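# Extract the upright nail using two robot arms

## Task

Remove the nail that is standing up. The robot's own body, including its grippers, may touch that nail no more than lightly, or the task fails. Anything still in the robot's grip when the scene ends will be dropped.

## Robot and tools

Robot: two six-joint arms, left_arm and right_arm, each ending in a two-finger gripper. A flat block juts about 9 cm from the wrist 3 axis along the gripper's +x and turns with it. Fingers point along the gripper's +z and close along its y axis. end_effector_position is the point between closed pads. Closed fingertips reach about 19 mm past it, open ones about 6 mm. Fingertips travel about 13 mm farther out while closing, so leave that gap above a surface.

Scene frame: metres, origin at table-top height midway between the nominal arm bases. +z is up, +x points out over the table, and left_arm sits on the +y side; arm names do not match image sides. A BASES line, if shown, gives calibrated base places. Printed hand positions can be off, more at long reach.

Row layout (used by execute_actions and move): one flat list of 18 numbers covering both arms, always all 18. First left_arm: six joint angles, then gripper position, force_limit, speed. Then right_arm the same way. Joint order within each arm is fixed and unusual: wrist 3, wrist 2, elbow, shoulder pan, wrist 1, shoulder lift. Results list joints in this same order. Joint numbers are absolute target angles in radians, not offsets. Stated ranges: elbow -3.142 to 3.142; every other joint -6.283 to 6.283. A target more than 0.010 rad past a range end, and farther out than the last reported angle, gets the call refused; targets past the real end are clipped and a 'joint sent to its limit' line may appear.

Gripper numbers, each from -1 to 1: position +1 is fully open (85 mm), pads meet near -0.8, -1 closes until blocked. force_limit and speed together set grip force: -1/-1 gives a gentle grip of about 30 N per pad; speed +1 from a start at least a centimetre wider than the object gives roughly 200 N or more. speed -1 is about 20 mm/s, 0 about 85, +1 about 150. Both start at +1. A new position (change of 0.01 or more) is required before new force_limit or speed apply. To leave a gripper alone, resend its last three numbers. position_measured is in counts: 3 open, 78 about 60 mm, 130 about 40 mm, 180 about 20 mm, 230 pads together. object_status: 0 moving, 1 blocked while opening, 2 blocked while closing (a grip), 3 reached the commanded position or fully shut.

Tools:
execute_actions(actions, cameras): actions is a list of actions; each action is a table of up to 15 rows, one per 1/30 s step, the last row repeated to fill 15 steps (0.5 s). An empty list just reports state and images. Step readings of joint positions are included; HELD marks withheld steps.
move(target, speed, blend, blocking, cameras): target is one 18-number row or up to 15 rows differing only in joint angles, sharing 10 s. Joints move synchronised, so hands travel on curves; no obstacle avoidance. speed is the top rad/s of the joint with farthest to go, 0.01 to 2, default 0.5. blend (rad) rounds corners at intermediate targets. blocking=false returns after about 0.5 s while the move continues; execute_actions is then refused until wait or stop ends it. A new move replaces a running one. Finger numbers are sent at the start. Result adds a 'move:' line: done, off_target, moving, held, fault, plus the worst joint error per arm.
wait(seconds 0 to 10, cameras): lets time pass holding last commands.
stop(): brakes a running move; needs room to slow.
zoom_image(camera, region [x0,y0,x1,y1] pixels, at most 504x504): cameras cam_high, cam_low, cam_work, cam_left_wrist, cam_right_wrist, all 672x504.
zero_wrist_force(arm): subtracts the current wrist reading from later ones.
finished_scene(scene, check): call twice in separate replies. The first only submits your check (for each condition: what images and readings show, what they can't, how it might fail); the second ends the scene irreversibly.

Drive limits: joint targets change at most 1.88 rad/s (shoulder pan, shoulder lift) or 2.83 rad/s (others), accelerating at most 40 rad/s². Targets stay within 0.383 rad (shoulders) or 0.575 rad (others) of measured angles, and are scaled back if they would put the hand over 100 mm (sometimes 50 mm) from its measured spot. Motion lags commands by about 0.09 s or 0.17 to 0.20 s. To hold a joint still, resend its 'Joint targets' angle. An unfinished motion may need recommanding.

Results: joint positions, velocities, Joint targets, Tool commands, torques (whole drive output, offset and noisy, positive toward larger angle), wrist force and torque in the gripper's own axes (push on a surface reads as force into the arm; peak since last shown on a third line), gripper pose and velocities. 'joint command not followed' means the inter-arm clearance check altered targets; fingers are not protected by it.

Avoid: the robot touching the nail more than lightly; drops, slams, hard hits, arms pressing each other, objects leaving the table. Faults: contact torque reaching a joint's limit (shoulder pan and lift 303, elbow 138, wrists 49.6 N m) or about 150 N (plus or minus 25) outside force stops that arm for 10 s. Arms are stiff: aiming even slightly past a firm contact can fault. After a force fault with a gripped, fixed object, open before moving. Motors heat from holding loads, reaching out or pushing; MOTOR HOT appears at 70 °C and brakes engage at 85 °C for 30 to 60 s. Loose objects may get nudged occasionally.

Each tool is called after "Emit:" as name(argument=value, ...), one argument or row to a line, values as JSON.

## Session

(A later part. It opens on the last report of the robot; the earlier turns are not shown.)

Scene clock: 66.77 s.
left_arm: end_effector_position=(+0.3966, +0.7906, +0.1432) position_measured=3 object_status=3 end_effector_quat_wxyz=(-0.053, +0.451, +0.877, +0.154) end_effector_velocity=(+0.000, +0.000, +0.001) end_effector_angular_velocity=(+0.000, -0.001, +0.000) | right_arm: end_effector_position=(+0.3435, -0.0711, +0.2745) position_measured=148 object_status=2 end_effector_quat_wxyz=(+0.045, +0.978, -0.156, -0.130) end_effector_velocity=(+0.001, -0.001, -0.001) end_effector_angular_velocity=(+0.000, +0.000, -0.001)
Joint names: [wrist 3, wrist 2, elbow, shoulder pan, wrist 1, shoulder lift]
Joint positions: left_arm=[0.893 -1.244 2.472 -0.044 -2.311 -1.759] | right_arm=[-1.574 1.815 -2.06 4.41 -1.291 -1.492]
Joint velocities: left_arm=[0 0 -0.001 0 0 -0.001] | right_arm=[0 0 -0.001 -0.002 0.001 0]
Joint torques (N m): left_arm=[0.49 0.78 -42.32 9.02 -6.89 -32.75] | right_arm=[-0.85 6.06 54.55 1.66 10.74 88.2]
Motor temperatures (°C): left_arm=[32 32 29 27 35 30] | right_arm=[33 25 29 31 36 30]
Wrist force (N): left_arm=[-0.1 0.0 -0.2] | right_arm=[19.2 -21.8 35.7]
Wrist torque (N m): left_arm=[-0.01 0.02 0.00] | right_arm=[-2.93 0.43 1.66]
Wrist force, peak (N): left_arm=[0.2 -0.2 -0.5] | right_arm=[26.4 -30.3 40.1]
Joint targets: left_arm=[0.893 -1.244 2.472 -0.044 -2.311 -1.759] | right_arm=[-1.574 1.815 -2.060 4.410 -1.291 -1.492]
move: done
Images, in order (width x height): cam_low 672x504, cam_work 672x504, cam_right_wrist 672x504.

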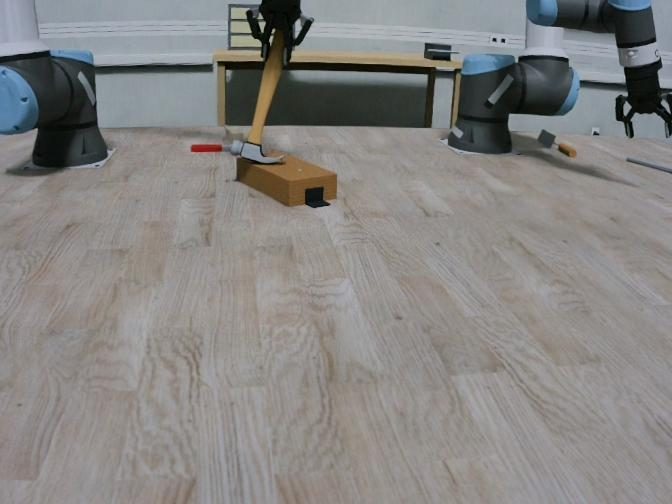

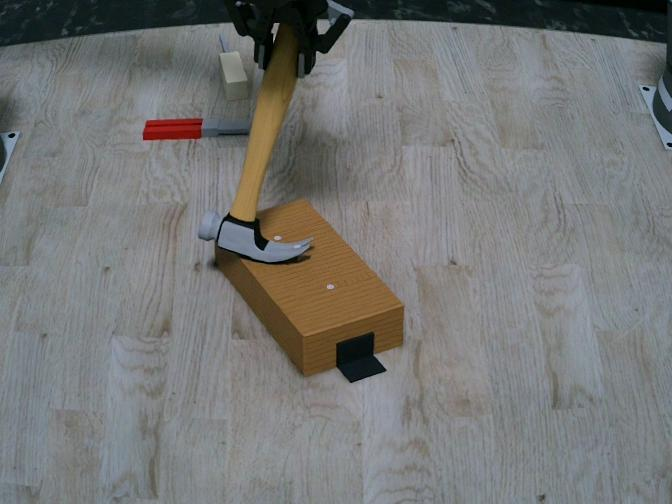

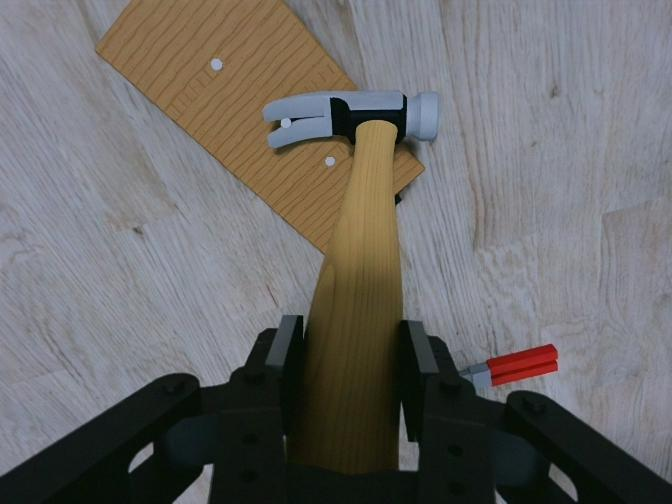

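Emit:
move(
  target=[0.893,-1.244,2.472,-0.044,-2.311,-1.759,1,1,1,-1.574,1.815,-2.1669,4.410,-1.1479,-1.3972,-1,1,-0.2],
  speed=0.1,
  cameras=["cam_low","cam_work","cam_right_wrist"],
)

Emit:
zoom_image(
  camera="cam_low",
  region=[240, 100, 340, 175],
)

Emit:
zoom_image(
  camera="cam_work",
  region=[230, 180, 350, 280],
)

Scene clock: 69.17 s.
left_arm: end_effector_position=(+0.3966, +0.7906, +0.1432) position_measured=3 object_status=3 end_effector_quat_wxyz=(-0.053, +0.451, +0.877, +0.154) end_effector_velocity=(-0.001, +0.000, -0.001) end_effector_angular_velocity=(+0.000, +0.002, +0.000) | right_arm: end_effector_position=(+0.3364, -0.0935, +0.2744) position_measured=148 object_status=2 end_effector_quat_wxyz=(-0.019, +0.981, -0.149, -0.120) end_effector_velocity=(+0.000, +0.000, +0.001) end_effector_angular_velocity=(+0.003, -0.001, +0.000)
Joint names: [wrist 3, wrist 2, elbow, shoulder pan, wrist 1, shoulder lift]
Joint positions: left_arm=[0.893 -1.244 2.472 -0.044 -2.311 -1.759] | right_arm=[-1.574 1.815 -2.167 4.41 -1.148 -1.397]
Joint velocities: left_arm=[0 0 0.001 0 0 0.001] | right_arm=[0 0 -0.001 0 0.002 0.002]
Joint torques (N m): left_arm=[0.37 0.3 -43.32 9.76 -6.47 -31.61] | right_arm=[-1.27 0.28 25.15 -8.86 11.21 38.31]
Motor temperatures (°C): left_arm=[32 32 29 27 35 30] | right_arm=[33 25 29 31 36 30]
Wrist force (N): left_arm=[-0.2 0.1 -0.3] | right_arm=[-9.2 0.0 -24.9]
Wrist torque (N m): left_arm=[0.02 0.04 0.00] | right_arm=[-5.15 -0.11 2.23]
Wrist force, peak (N): left_arm=[-0.1 -0.1 -0.6] | right_arm=[19.4 -22.9 36.7]
Joint targets: left_arm=[0.893 -1.244 2.472 -0.044 -2.311 -1.759] | right_arm=[-1.574 1.815 -2.167 4.410 -1.148 -1.397]
move: done
Images, in order (width x height): cam_low 672x504, cam_work 672x504, cam_right_wrist 672x504.

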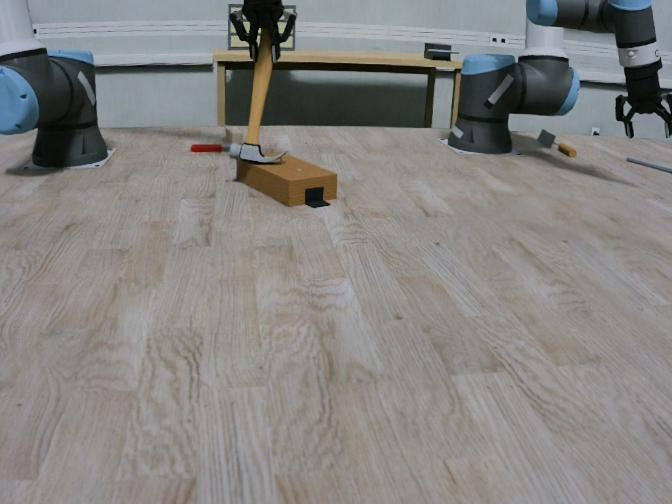

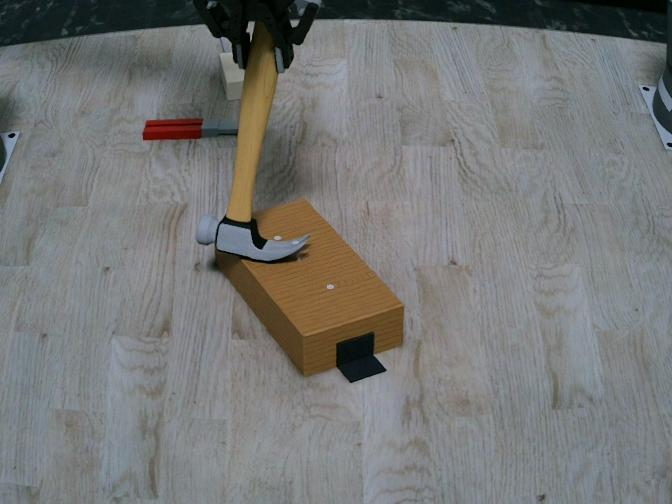

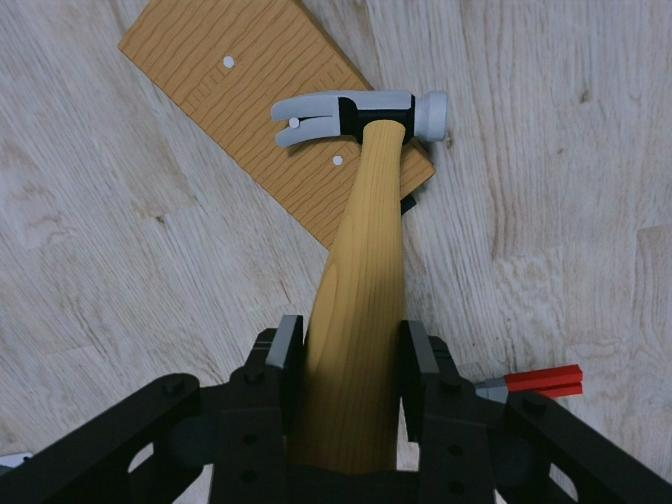

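Scaled by 5.040 from the camera's 672x504 image, which has a finer 960x720 frame.

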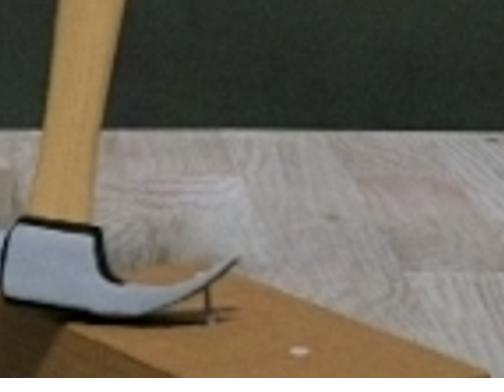

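Scaled by 4.200 from the camera's 672x504 image, which has a finer 960x720 frame.

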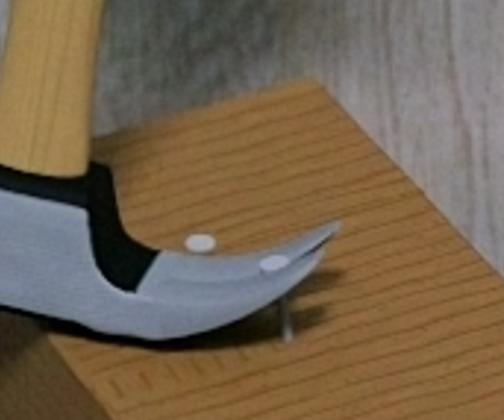

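Emit:
move(
  target=[0.893,-1.244,2.472,-0.044,-2.311,-1.759,1,1,1,-1.574,1.815,-2.264,4.410,-1.009,-1.309,-1,1,-0.2],
  speed=0.1,
  cameras=["cam_low","cam_work"],
)

Emit:
zoom_image(
  camera="cam_low",
  region=[220, 100, 340, 190],
)

Emit:
zoom_image(
  camera="cam_work",
  region=[200, 180, 350, 290],
)

Scene clock: 71.23 s.
left_arm: end_effector_position=(+0.3966, +0.7906, +0.1432) position_measured=3 object_status=3 end_effector_quat_wxyz=(-0.053, +0.451, +0.877, +0.154) end_effector_velocity=(+0.000, +0.000, -0.001) end_effector_angular_velocity=(+0.000, +0.002, +0.000) | right_arm: end_effector_position=(+0.3304, -0.1128, +0.2759) position_measured=148 object_status=2 end_effector_quat_wxyz=(-0.082, +0.980, -0.141, -0.110) end_effector_velocity=(+0.000, -0.001, +0.000) end_effector_angular_velocity=(+0.000, +0.000, -0.001)
Joint names: [wrist 3, wrist 2, elbow, shoulder pan, wrist 1, shoulder lift]
Joint positions: left_arm=[0.893 -1.244 2.472 -0.044 -2.311 -1.759] | right_arm=[-1.574 1.815 -2.264 4.41 -1.009 -1.309]
Joint velocities: left_arm=[-0.001 0 0.001 -0.001 0 0.001] | right_arm=[0 0 -0.001 -0.001 0 0.001]
Joint torques (N m): left_arm=[0.07 0.37 -43.86 12.11 -6.67 -32.92] | right_arm=[-1.22 4.75 38.23 -13.78 10.21 40.72]
Motor temperatures (°C): left_arm=[32 32 29 27 35 30] | right_arm=[33 25 29 31 36 30]
Wrist force (N): left_arm=[0.1 -0.2 -0.3] | right_arm=[-1.2 1.5 2.5]
Wrist torque (N m): left_arm=[-0.03 -0.01 0.00] | right_arm=[-0.18 0.13 0.18]
Wrist force, peak (N): left_arm=[0.2 -0.1 -0.5] | right_arm=[-10.7 3.8 -26.3]
Joint targets: left_arm=[0.893 -1.244 2.472 -0.044 -2.311 -1.759] | right_arm=[-1.574 1.815 -2.264 4.410 -1.009 -1.309]
move: done
Images, in order (width x height): cam_low 672x504, cam_work 672x504.

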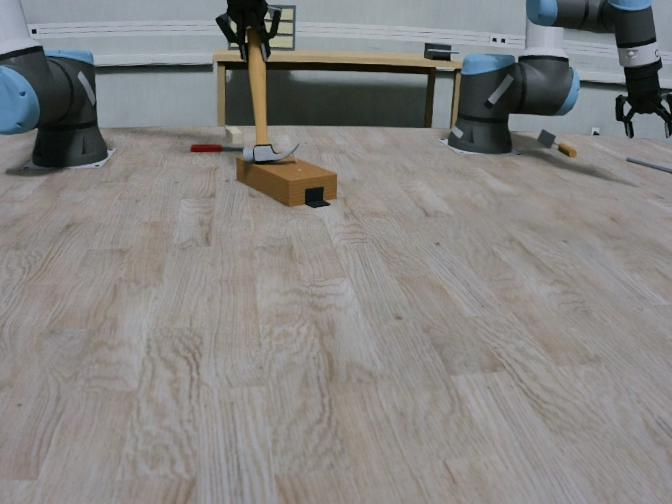

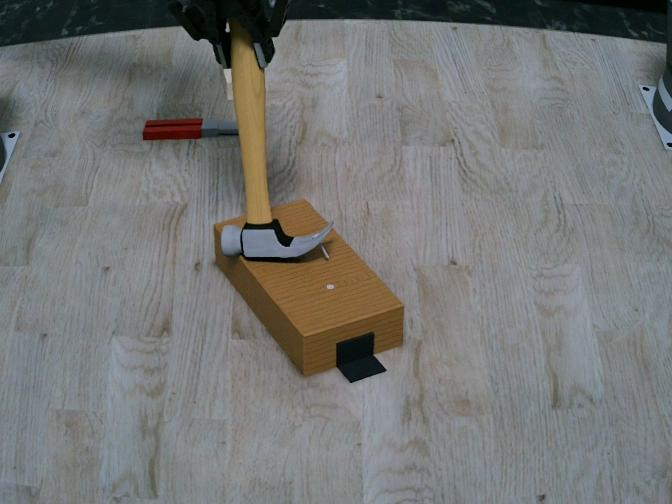

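Scaled by 4.200 from the camera's 672x504 image, which has a finer 960x720 frame.

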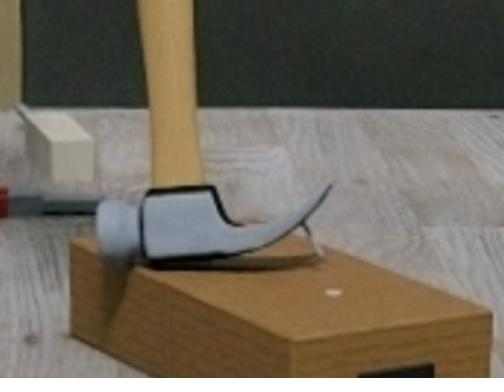

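Scaled by 3.360 from the camera's 672x504 image, which has a finer 960x720 frame.

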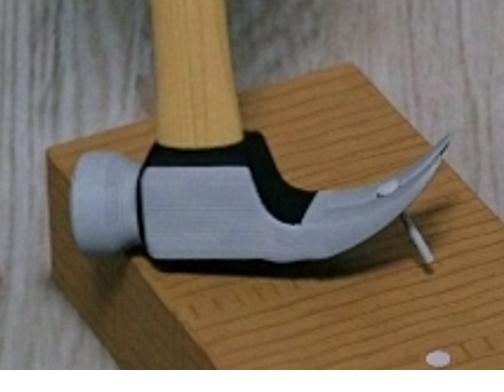

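Emit:
move(
  target=[
    [0.893,-1.244,2.472,-0.044,-2.311,-1.759,1,1,1,-1.574,1.815,-2.0839,4.410,-1.2849,-1.3432,-1,1,-0.2],
    [0.893,-1.244,2.472,-0.044,-2.311,-1.759,1,1,1,-1.574,1.815,-1.5935,3.99,-2.262,-2.1131,-1,1,-0.2],
  ],
  speed=[0.2,0.3],
)

Emit:
zoom_image(
  camera="cam_work",
  region=[0, 150, 400, 450],
)

Scene clock: 77.60 s.
left_arm: end_effector_position=(+0.3966, +0.7906, +0.1432) position_measured=3 object_status=3 end_effector_quat_wxyz=(-0.053, +0.451, +0.877, +0.154) end_effector_velocity=(+0.000, +0.000, +0.000) end_effector_angular_velocity=(+0.000, +0.000, +0.000) | right_arm: end_effector_position=(+0.5347, -0.2127, +0.2003) position_measured=148 object_status=2 end_effector_quat_wxyz=(+0.510, +0.726, -0.350, -0.300) end_effector_velocity=(-0.001, +0.001, +0.000) end_effector_angular_velocity=(-0.001, +0.001, +0.002)
Joint names: [wrist 3, wrist 2, elbow, shoulder pan, wrist 1, shoulder lift]
Joint positions: left_arm=[0.893 -1.244 2.472 -0.044 -2.311 -1.759] | right_arm=[-1.574 1.815 -1.594 3.99 -2.262 -2.113]
Joint velocities: left_arm=[0 0 0 0 0 0] | right_arm=[0 0 0 0.002 -0.001 0]
Joint torques (N m): left_arm=[-0.24 0.75 -45.25 12.04 -7.3 -31.77] | right_arm=[-1.97 -1.78 39.78 -18.29 -6.94 78.37]
Motor temperatures (°C): left_arm=[32 32 29 27 35 30] | right_arm=[33 25 29 31 36 30]
Wrist force (N): left_arm=[-0.1 0.1 -0.3] | right_arm=[-1.6 -2.2 2.1]
Wrist torque (N m): left_arm=[0.01 0.02 0.00] | right_arm=[0.97 -0.14 -0.07]
Wrist force, peak (N): left_arm=[0.0 -0.3 -0.6] | right_arm=[-2.0 -0.3 4.7]
Joint targets: left_arm=[0.893 -1.244 2.472 -0.044 -2.311 -1.759] | right_arm=[-1.574 1.815 -1.593 3.990 -2.262 -2.113]
move: done

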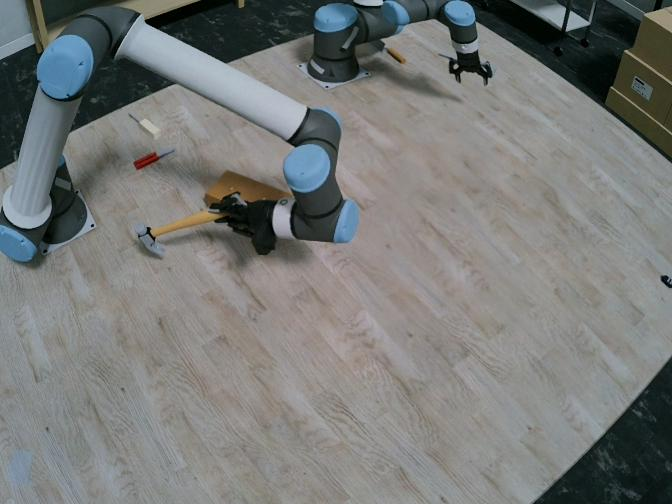

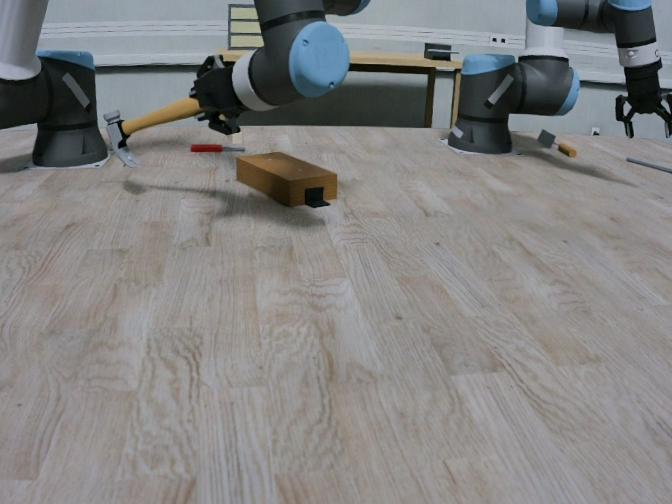

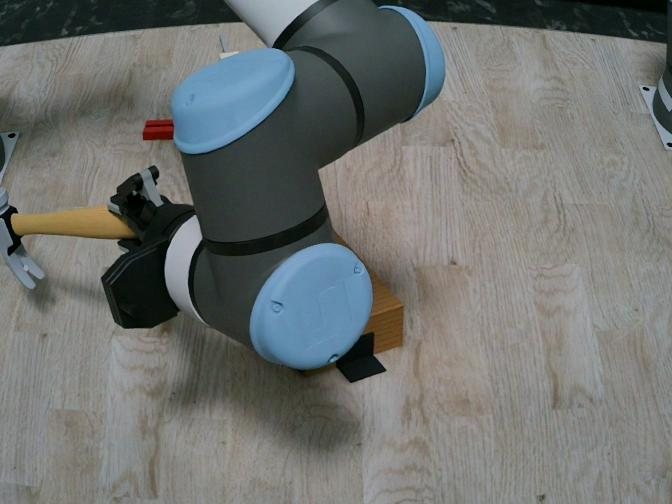

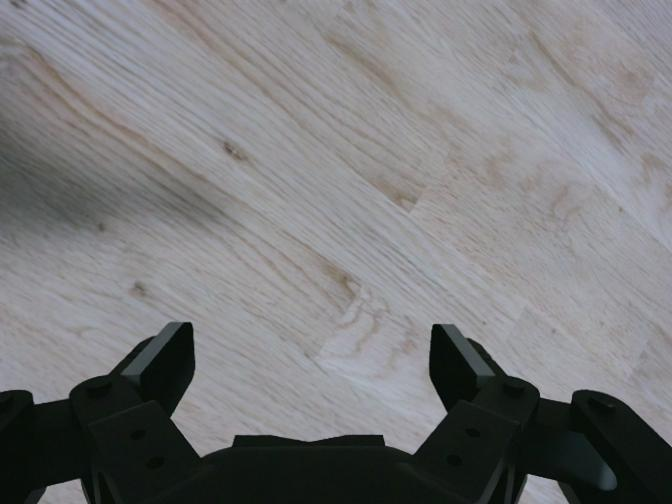

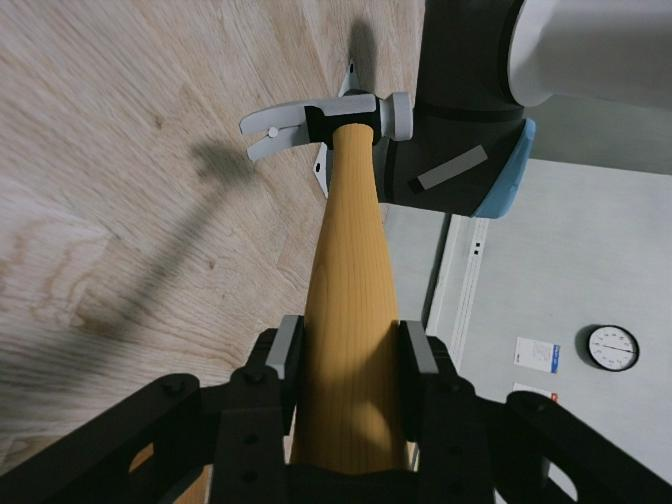

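Scaled by 1.260 from the camera's 672x504 image, which has a finer 960x720 frame.

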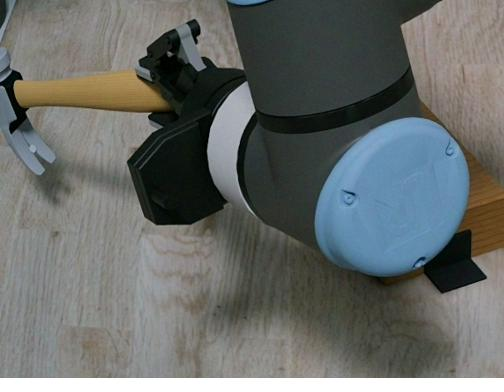

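Emit:
move(
  target=[0.893,-1.244,2.472,-0.044,-2.311,-1.759,1,1,1,-1.574,1.815,-1.612,3.99,-2.209,-2.147,-1,1,-0.2],
  speed=0.1,
)

Scene clock: 78.93 s.
left_arm: end_effector_position=(+0.3966, +0.7906, +0.1432) position_measured=3 object_status=3 end_effector_quat_wxyz=(-0.053, +0.451, +0.877, +0.154) end_effector_velocity=(+0.000, +0.000, +0.000) end_effector_angular_velocity=(+0.000, +0.000, +0.000) | right_arm: end_effector_position=(+0.5354, -0.2120, +0.1643) position_measured=148 object_status=2 end_effector_quat_wxyz=(+0.510, +0.726, -0.350, -0.300) end_effector_velocity=(-0.001, +0.001, -0.001) end_effector_angular_velocity=(-0.001, +0.000, +0.001)
Joint names: [wrist 3, wrist 2, elbow, shoulder pan, wrist 1, shoulder lift]
Joint positions: left_arm=[0.893 -1.244 2.472 -0.044 -2.311 -1.759] | right_arm=[-1.574 1.815 -1.612 3.99 -2.209 -2.147]
Joint velocities: left_arm=[0 0 0 0 0 0] | right_arm=[0 0 0 0.002 0.001 -0.001]
Joint torques (N m): left_arm=[-0.45 0.85 -45.02 8.33 -7.51 -31.02] | right_arm=[-2.15 -1.48 26.75 -16.28 0.87 77.82]
Motor temperatures (°C): left_arm=[32 32 29 27 35 30] | right_arm=[33 25 29 31 36 30]
Wrist force (N): left_arm=[0.0 0.2 -0.1] | right_arm=[-1.4 -2.0 2.2]
Wrist torque (N m): left_arm=[0.04 0.01 -0.01] | right_arm=[1.03 -0.18 -0.06]
Wrist force, peak (N): left_arm=[0.3 0.3 -0.4] | right_arm=[-1.5 -3.2 2.5]
Joint targets: left_arm=[0.893 -1.244 2.472 -0.044 -2.311 -1.759] | right_arm=[-1.574 1.815 -1.612 3.990 -2.209 -2.147]
move: done

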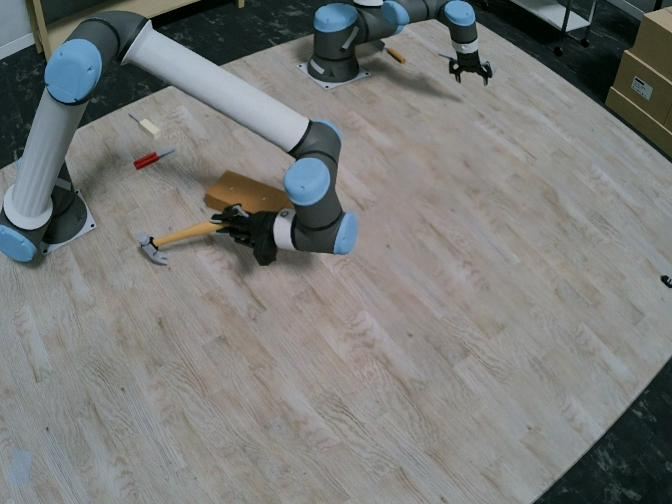

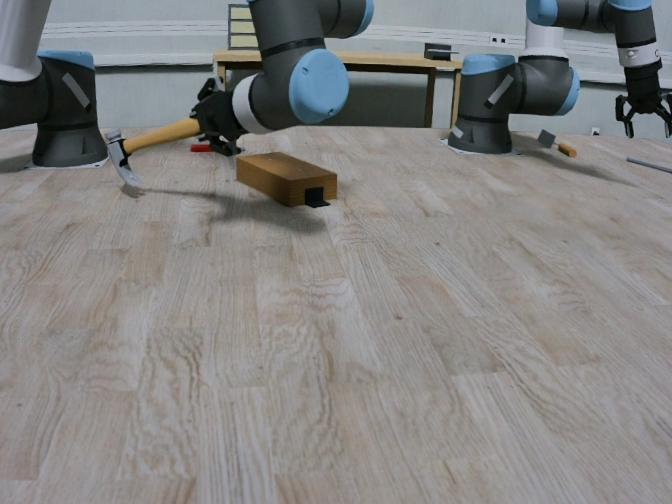

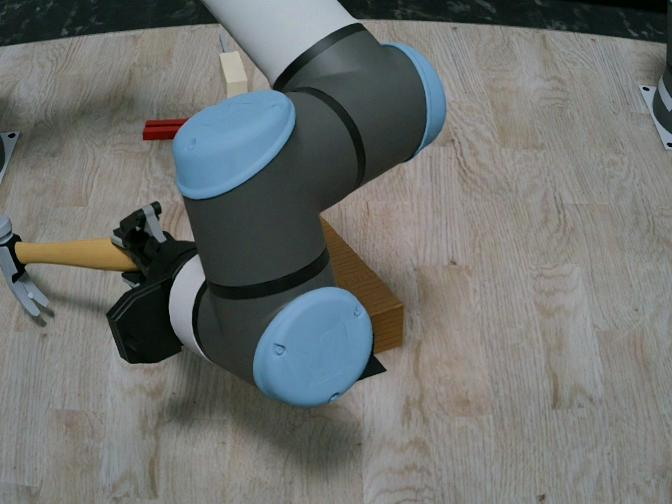

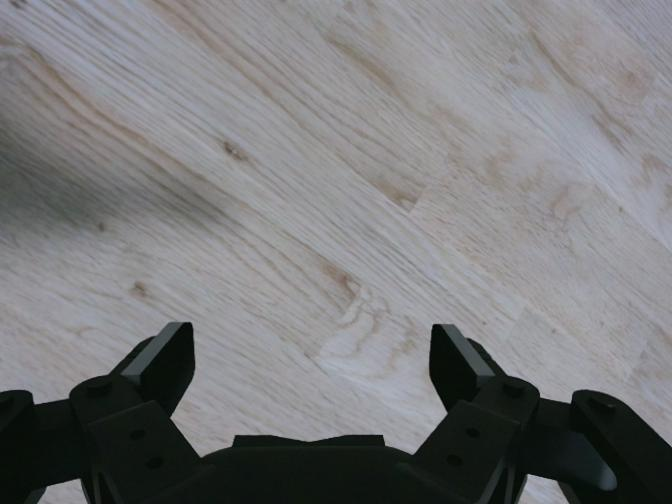

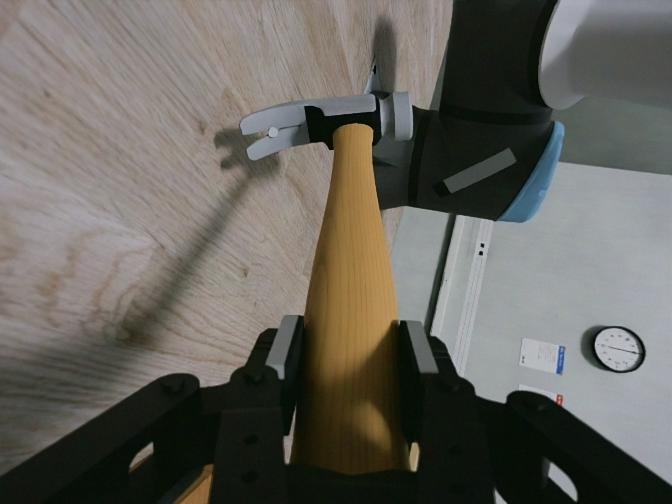

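Emit:
move(
  target=[0.893,-1.244,2.472,-0.044,-2.311,-1.759,1,1,1,-1.574,1.815,-1.625,3.99,-2.173,-2.171,-1,1,-0.2],
  speed=0.05,
  cameras=["cam_low","cam_right_wrist"],
)

Scene clock: 80.10 s.
left_arm: end_effector_position=(+0.3966, +0.7906, +0.1432) position_measured=3 object_status=3 end_effector_quat_wxyz=(-0.053, +0.451, +0.877, +0.154) end_effector_velocity=(+0.000, -0.001, -0.001) end_effector_angular_velocity=(+0.000, +0.002, -0.002) | right_arm: end_effector_position=(+0.5351, -0.2124, +0.1394) position_measured=148 object_status=2 end_effector_quat_wxyz=(+0.510, +0.726, -0.350, -0.300) end_effector_velocity=(+0.001, -0.001, -0.002) end_effector_angular_velocity=(+0.000, +0.001, -0.001)
Joint names: [wrist 3, wrist 2, elbow, shoulder pan, wrist 1, shoulder lift]
Joint positions: left_arm=[0.893 -1.244 2.472 -0.044 -2.311 -1.759] | right_arm=[-1.574 1.815 -1.625 3.99 -2.173 -2.171]
Joint velocities: left_arm=[0 0 0.001 -0.001 0 0.001] | right_arm=[0 0 0 -0.001 0.002 -0.002]
Joint torques (N m): left_arm=[-0.16 0.67 -44.25 12.34 -6.99 -31.78] | right_arm=[-2.47 -1.18 25.65 -13.19 0.81 79.39]
Motor temperatures (°C): left_arm=[32 32 29 27 35 30] | right_arm=[33 25 29 31 36 30]
Wrist force (N): left_arm=[-0.1 0.0 -0.3] | right_arm=[-1.6 -2.1 2.1]
Wrist torque (N m): left_arm=[0.00 0.03 0.00] | right_arm=[0.98 -0.14 -0.06]
Wrist force, peak (N): left_arm=[0.2 -0.2 -0.6] | right_arm=[-1.8 -2.8 2.4]
Joint targets: left_arm=[0.893 -1.244 2.472 -0.044 -2.311 -1.759] | right_arm=[-1.574 1.815 -1.625 3.990 -2.173 -2.171]
move: done
Images, in order (width x height): cam_low 672x504, cam_right_wrist 672x504.

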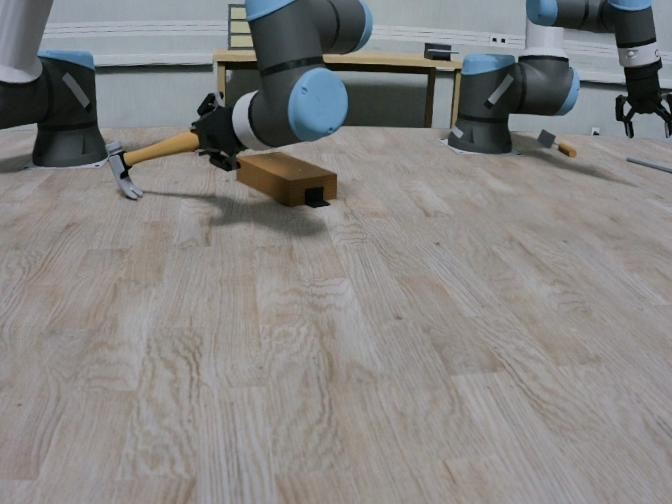

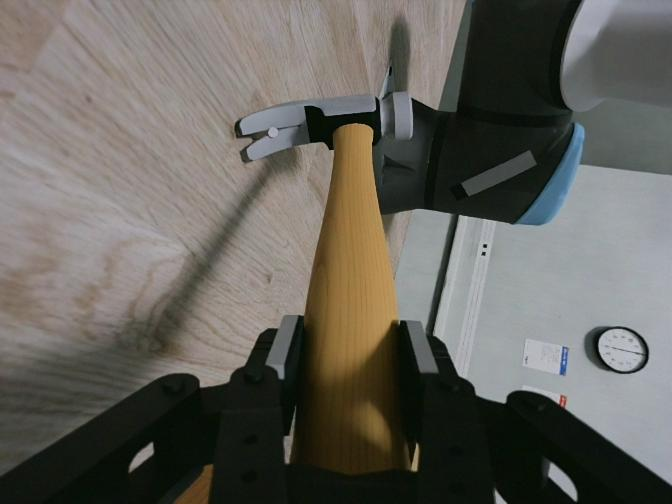

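Emit:
move(
  target=[0.893,-1.244,2.472,-0.044,-2.311,-1.759,1,1,1,-1.574,1.815,-1.6297,3.99,-2.1598,-2.179,-1,1,-0.2],
  speed=0.03,
  cameras=["cam_low","cam_right_wrist","cam_work"],
)

Scene clock: 81.23 s.
left_arm: end_effector_position=(+0.3966, +0.7906, +0.1432) position_measured=3 object_status=3 end_effector_quat_wxyz=(-0.053, +0.451, +0.877, +0.154) end_effector_velocity=(-0.001, +0.000, -0.001) end_effector_angular_velocity=(+0.000, +0.001, +0.001) | right_arm: end_effector_position=(+0.5349, -0.2126, +0.1308) position_measured=148 object_status=2 end_effector_quat_wxyz=(+0.510, +0.726, -0.350, -0.300) end_effector_velocity=(+0.000, +0.000, -0.001) end_effector_angular_velocity=(+0.001, -0.001, +0.001)
Joint names: [wrist 3, wrist 2, elbow, shoulder pan, wrist 1, shoulder lift]
Joint positions: left_arm=[0.893 -1.244 2.472 -0.044 -2.311 -1.759] | right_arm=[-1.574 1.815 -1.63 3.99 -2.16 -2.179]
Joint velocities: left_arm=[0 0 0.001 0.001 0 0] | right_arm=[0 0 -0.001 0.001 0.002 0]
Joint torques (N m): left_arm=[-0.3 0.51 -45.38 8.88 -7.13 -31.24] | right_arm=[-2.34 -1 20.76 -12.79 4.59 73.2]
Motor temperatures (°C): left_arm=[32 32 29 27 35 30] | right_arm=[33 25 29 31 36 30]
Wrist force (N): left_arm=[0.0 0.0 -0.2] | right_arm=[-5.5 10.5 -8.1]
Wrist torque (N m): left_arm=[0.01 0.00 0.00] | right_arm=[-0.52 -0.14 0.56]
Wrist force, peak (N): left_arm=[0.2 -0.1 -0.5] | right_arm=[-5.4 10.9 -8.6]
Joint targets: left_arm=[0.893 -1.244 2.472 -0.044 -2.311 -1.759] | right_arm=[-1.574 1.815 -1.630 3.990 -2.160 -2.179]
move: done
Images, in order (width x height): cam_low 672x504, cam_work 672x504, cam_right_wrist 672x504.

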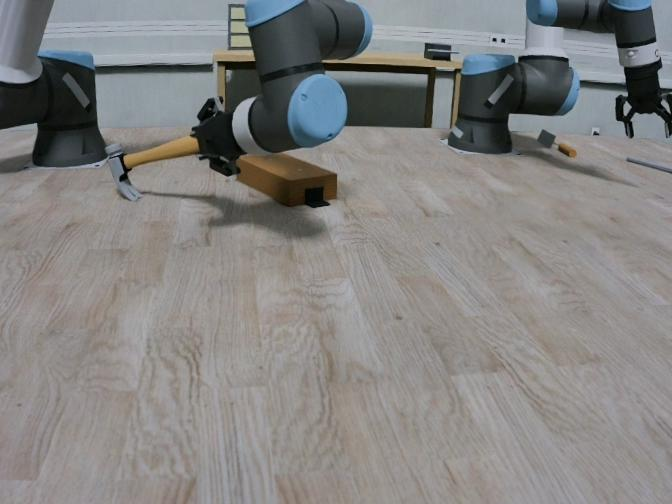

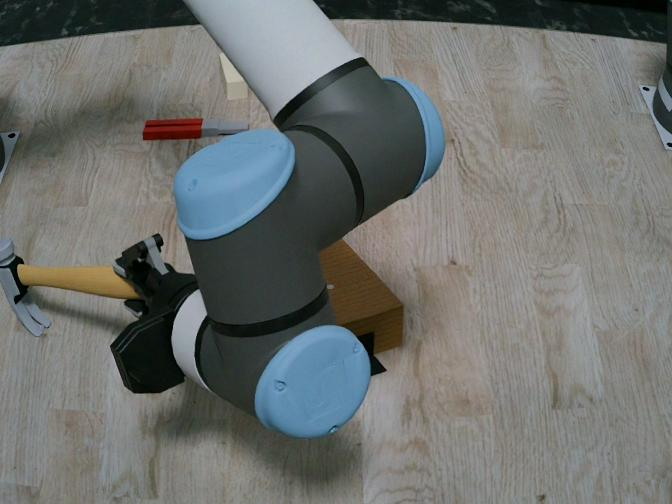

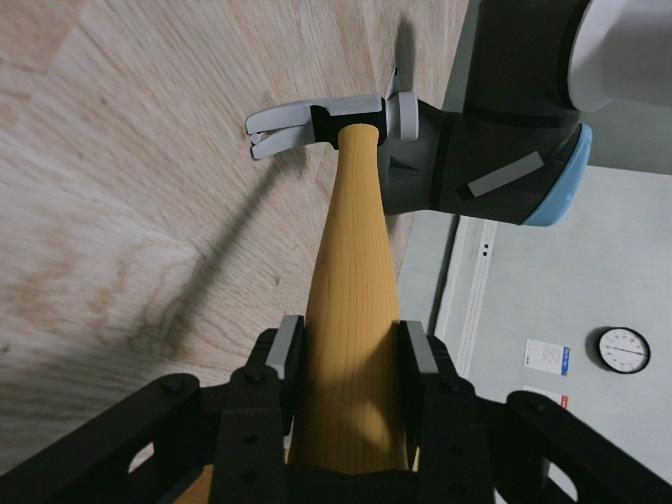

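Emit:
move(
  target=[
    [0.893,-1.244,2.472,-0.044,-2.311,-1.759,1,1,1,-1.574,1.815,-1.612,3.99,-2.299,-2.147,-1,1,-0.2],
    [0.893,-1.244,2.472,-0.044,-2.311,-1.759,1,1,1,-1.574,1.815,-1.632,3.99,-2.301,-2.187,-1,1,-0.2],
  ],
  speed=0.12,
  cameras=["cam_low","cam_right_wrist","cam_work"],
)

Scene clock: 84.37 s.
left_arm: end_effector_position=(+0.3966, +0.7906, +0.1432) position_measured=3 object_status=3 end_effector_quat_wxyz=(-0.053, +0.451, +0.877, +0.154) end_effector_velocity=(-0.001, +0.000, -0.001) end_effector_angular_velocity=(+0.001, +0.002, +0.001) | right_arm: end_effector_position=(+0.5169, -0.2329, +0.1596) position_measured=148 object_status=2 end_effector_quat_wxyz=(+0.567, +0.680, -0.341, -0.315) end_effector_velocity=(+0.000, +0.000, -0.002) end_effector_angular_velocity=(-0.003, +0.002, +0.000)
Joint names: [wrist 3, wrist 2, elbow, shoulder pan, wrist 1, shoulder lift]
Joint positions: left_arm=[0.893 -1.244 2.472 -0.044 -2.311 -1.759] | right_arm=[-1.574 1.815 -1.632 3.99 -2.301 -2.187]
Joint velocities: left_arm=[0 0 0.001 0 0 0.001] | right_arm=[0 0 -0.001 0 0 -0.003]
Joint torques (N m): left_arm=[0.19 0.35 -44.02 8.45 -7.23 -33.27] | right_arm=[-2.39 -0.59 23.75 -7.59 -7.78 78.03]
Motor temperatures (°C): left_arm=[32 32 29 27 35 30] | right_arm=[33 25 29 31 36 30]
Wrist force (N): left_arm=[0.1 -0.3 -0.1] | right_arm=[-1.9 -2.8 1.5]
Wrist torque (N m): left_arm=[-0.05 -0.02 0.00] | right_arm=[0.91 -0.10 -0.06]
Wrist force, peak (N): left_arm=[0.5 0.0 -0.5] | right_arm=[-6.2 11.2 -9.7]
Joint targets: left_arm=[0.893 -1.244 2.472 -0.044 -2.311 -1.759] | right_arm=[-1.574 1.815 -1.632 3.990 -2.301 -2.187]
move: done
Images, in order (width x height): cam_low 672x504, cam_work 672x504, cam_right_wrist 672x504.

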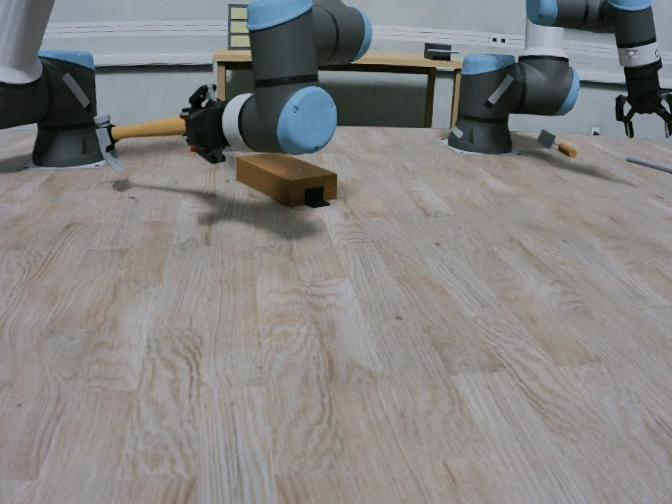

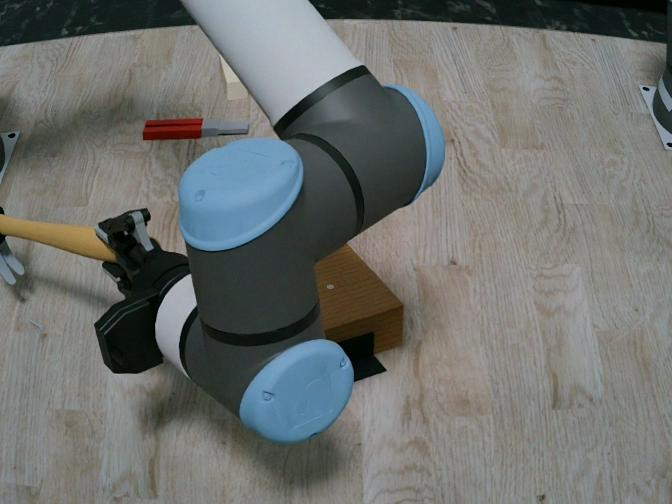

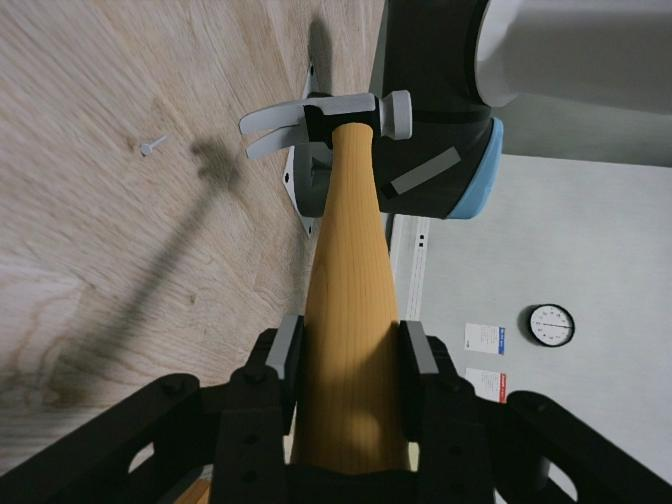

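Emit:
move(
  target=[0.893,-1.244,2.472,-0.044,-2.311,-1.759,1,1,1,-1.574,1.815,-1.661,3.99,-2.216,-2.243,-1,1,-0.2],
  speed=0.07,
  cameras=["cam_low","cam_right_wrist","cam_work"],
)

Scene clock: 86.17 s.
left_arm: end_effector_position=(+0.3966, +0.7906, +0.1432) position_measured=3 object_status=3 end_effector_quat_wxyz=(-0.053, +0.451, +0.877, +0.154) end_effector_velocity=(+0.000, +0.000, +0.000) end_effector_angular_velocity=(+0.001, +0.000, +0.000) | right_arm: end_effector_position=(+0.5138, -0.2364, +0.1024) position_measured=148 object_status=2 end_effector_quat_wxyz=(+0.567, +0.680, -0.341, -0.315) end_effector_velocity=(+0.000, +0.000, -0.002) end_effector_angular_velocity=(+0.000, +0.000, +0.000)
Joint names: [wrist 3, wrist 2, elbow, shoulder pan, wrist 1, shoulder lift]
Joint positions: left_arm=[0.893 -1.244 2.472 -0.044 -2.311 -1.759] | right_arm=[-1.574 1.815 -1.661 3.99 -2.216 -2.243]
Joint velocities: left_arm=[0 0.001 -0.001 0 0 0] | right_arm=[0 0 0 0 0.002 -0.002]
Joint torques (N m): left_arm=[-0.24 0.76 -43.37 12.83 -7.03 -31.02] | right_arm=[-2.61 0.23 16.98 -5.75 5.25 72.5]
Motor temperatures (°C): left_arm=[32 32 29 27 35 30] | right_arm=[33 25 29 31 36 30]
Wrist force (N): left_arm=[-0.2 0.2 -0.4] | right_arm=[-5.9 12.1 -7.3]
Wrist torque (N m): left_arm=[0.03 0.03 0.00] | right_arm=[-1.04 -0.02 0.74]
Wrist force, peak (N): left_arm=[0.0 0.3 -0.5] | right_arm=[-5.9 12.1 -7.3]
Joint targets: left_arm=[0.893 -1.244 2.472 -0.044 -2.311 -1.759] | right_arm=[-1.574 1.815 -1.661 3.990 -2.216 -2.243]
move: done
Images, in order (width x height): cam_low 672x504, cam_work 672x504, cam_right_wrist 672x504.

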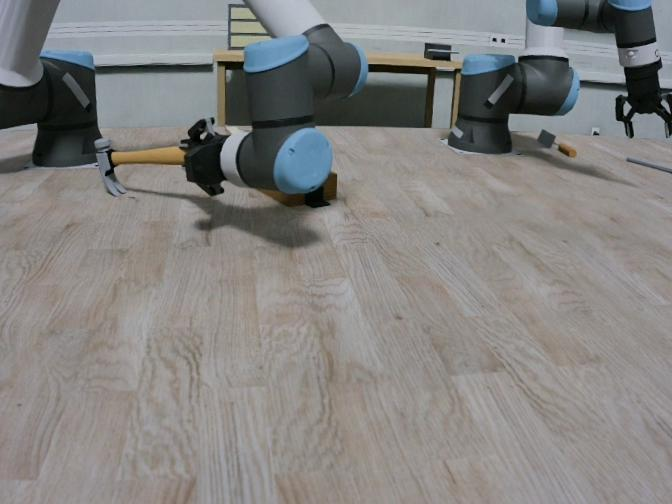

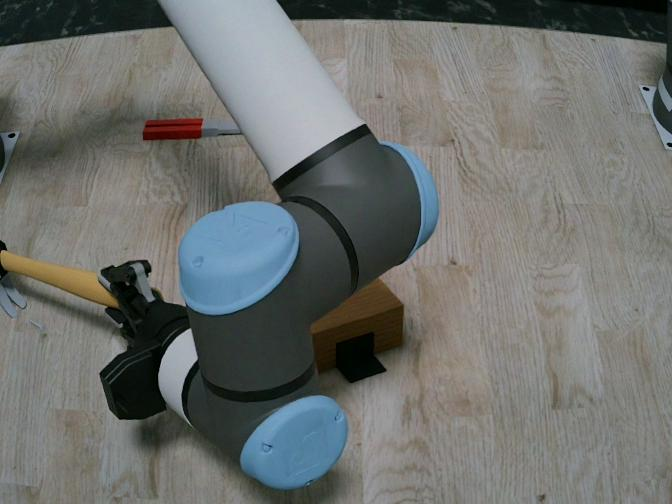

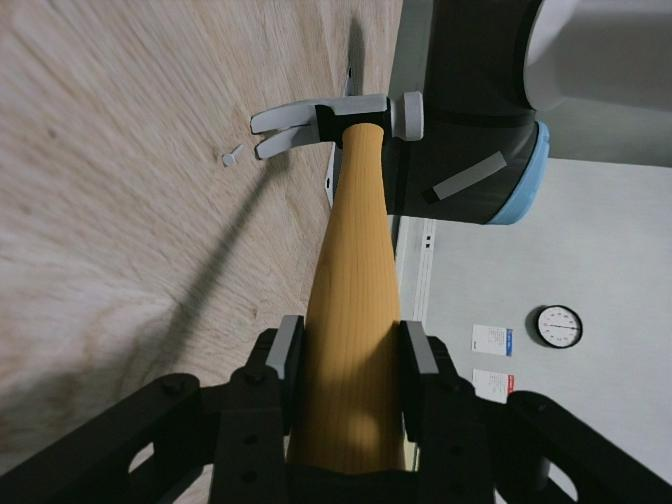

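Emit:
move(
  target=[0.893,-1.244,2.472,-0.044,-2.311,-1.759,1,1,1,-1.574,1.815,-1.661,3.99,-2.216,-2.243,1,1,-1],
  cameras=["cam_low","cam_right_wrist","cam_work"],
)

Scene clock: 89.30 s.
left_arm: end_effector_position=(+0.3966, +0.7906, +0.1432) position_measured=3 object_status=3 end_effector_quat_wxyz=(-0.053, +0.451, +0.877, +0.154) end_effector_velocity=(+0.000, +0.000, +0.000) end_effector_angular_velocity=(+0.000, +0.000, +0.000) | right_arm: end_effector_position=(+0.5138, -0.2364, +0.1023) position_measured=3 object_status=0 end_effector_quat_wxyz=(+0.567, +0.680, -0.341, -0.315) end_effector_velocity=(+0.000, +0.000, -0.001) end_effector_angular_velocity=(+0.000, +0.000, -0.001)
Joint names: [wrist 3, wrist 2, elbow, shoulder pan, wrist 1, shoulder lift]
Joint positions: left_arm=[0.893 -1.244 2.472 -0.044 -2.311 -1.759] | right_arm=[-1.574 1.815 -1.661 3.99 -2.216 -2.243]
Joint velocities: left_arm=[0 0 0 0 0 0] | right_arm=[0 0 0 -0.001 0.001 -0.001]
Joint torques (N m): left_arm=[0.08 0.52 -43.82 7.17 -7.26 -30.05] | right_arm=[-2.64 0.88 31.44 -0.64 -3.81 104.67]
Motor temperatures (°C): left_arm=[32 32 29 27 35 30] | right_arm=[33 25 29 31 36 30]
Wrist force (N): left_arm=[0.2 0.0 -0.3] | right_arm=[-2.8 2.3 1.4]
Wrist torque (N m): left_arm=[0.01 -0.02 -0.01] | right_arm=[0.09 0.04 0.24]
Wrist force, peak (N): left_arm=[0.2 0.3 -0.6] | right_arm=[-5.5 13.3 -6.8]
Joint targets: left_arm=[0.893 -1.244 2.472 -0.044 -2.311 -1.759] | right_arm=[-1.574 1.815 -1.661 3.990 -2.216 -2.243]
move: done
Images, in order (width x height): cam_low 672x504, cam_work 672x504, cam_right_wrist 672x504.

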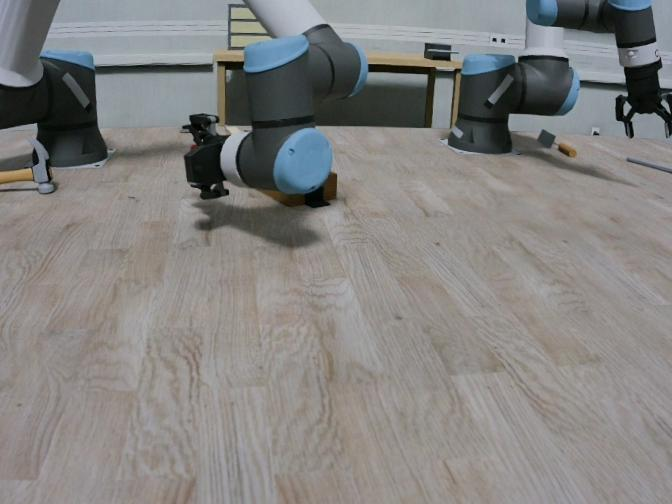

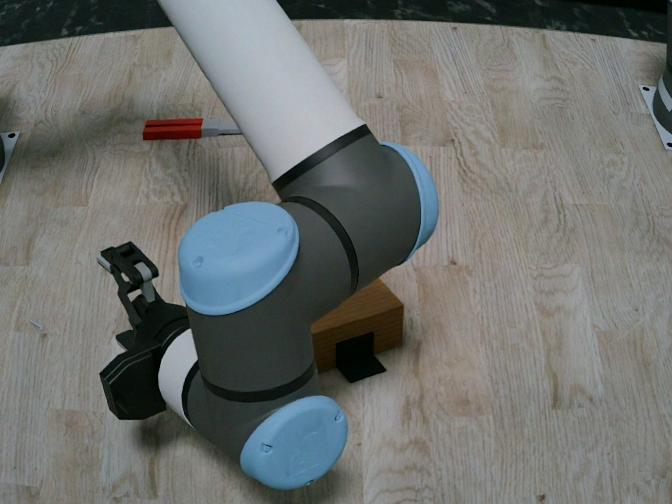

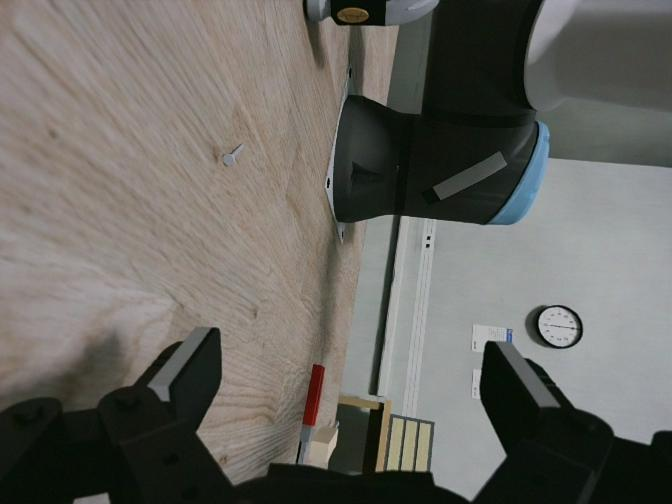

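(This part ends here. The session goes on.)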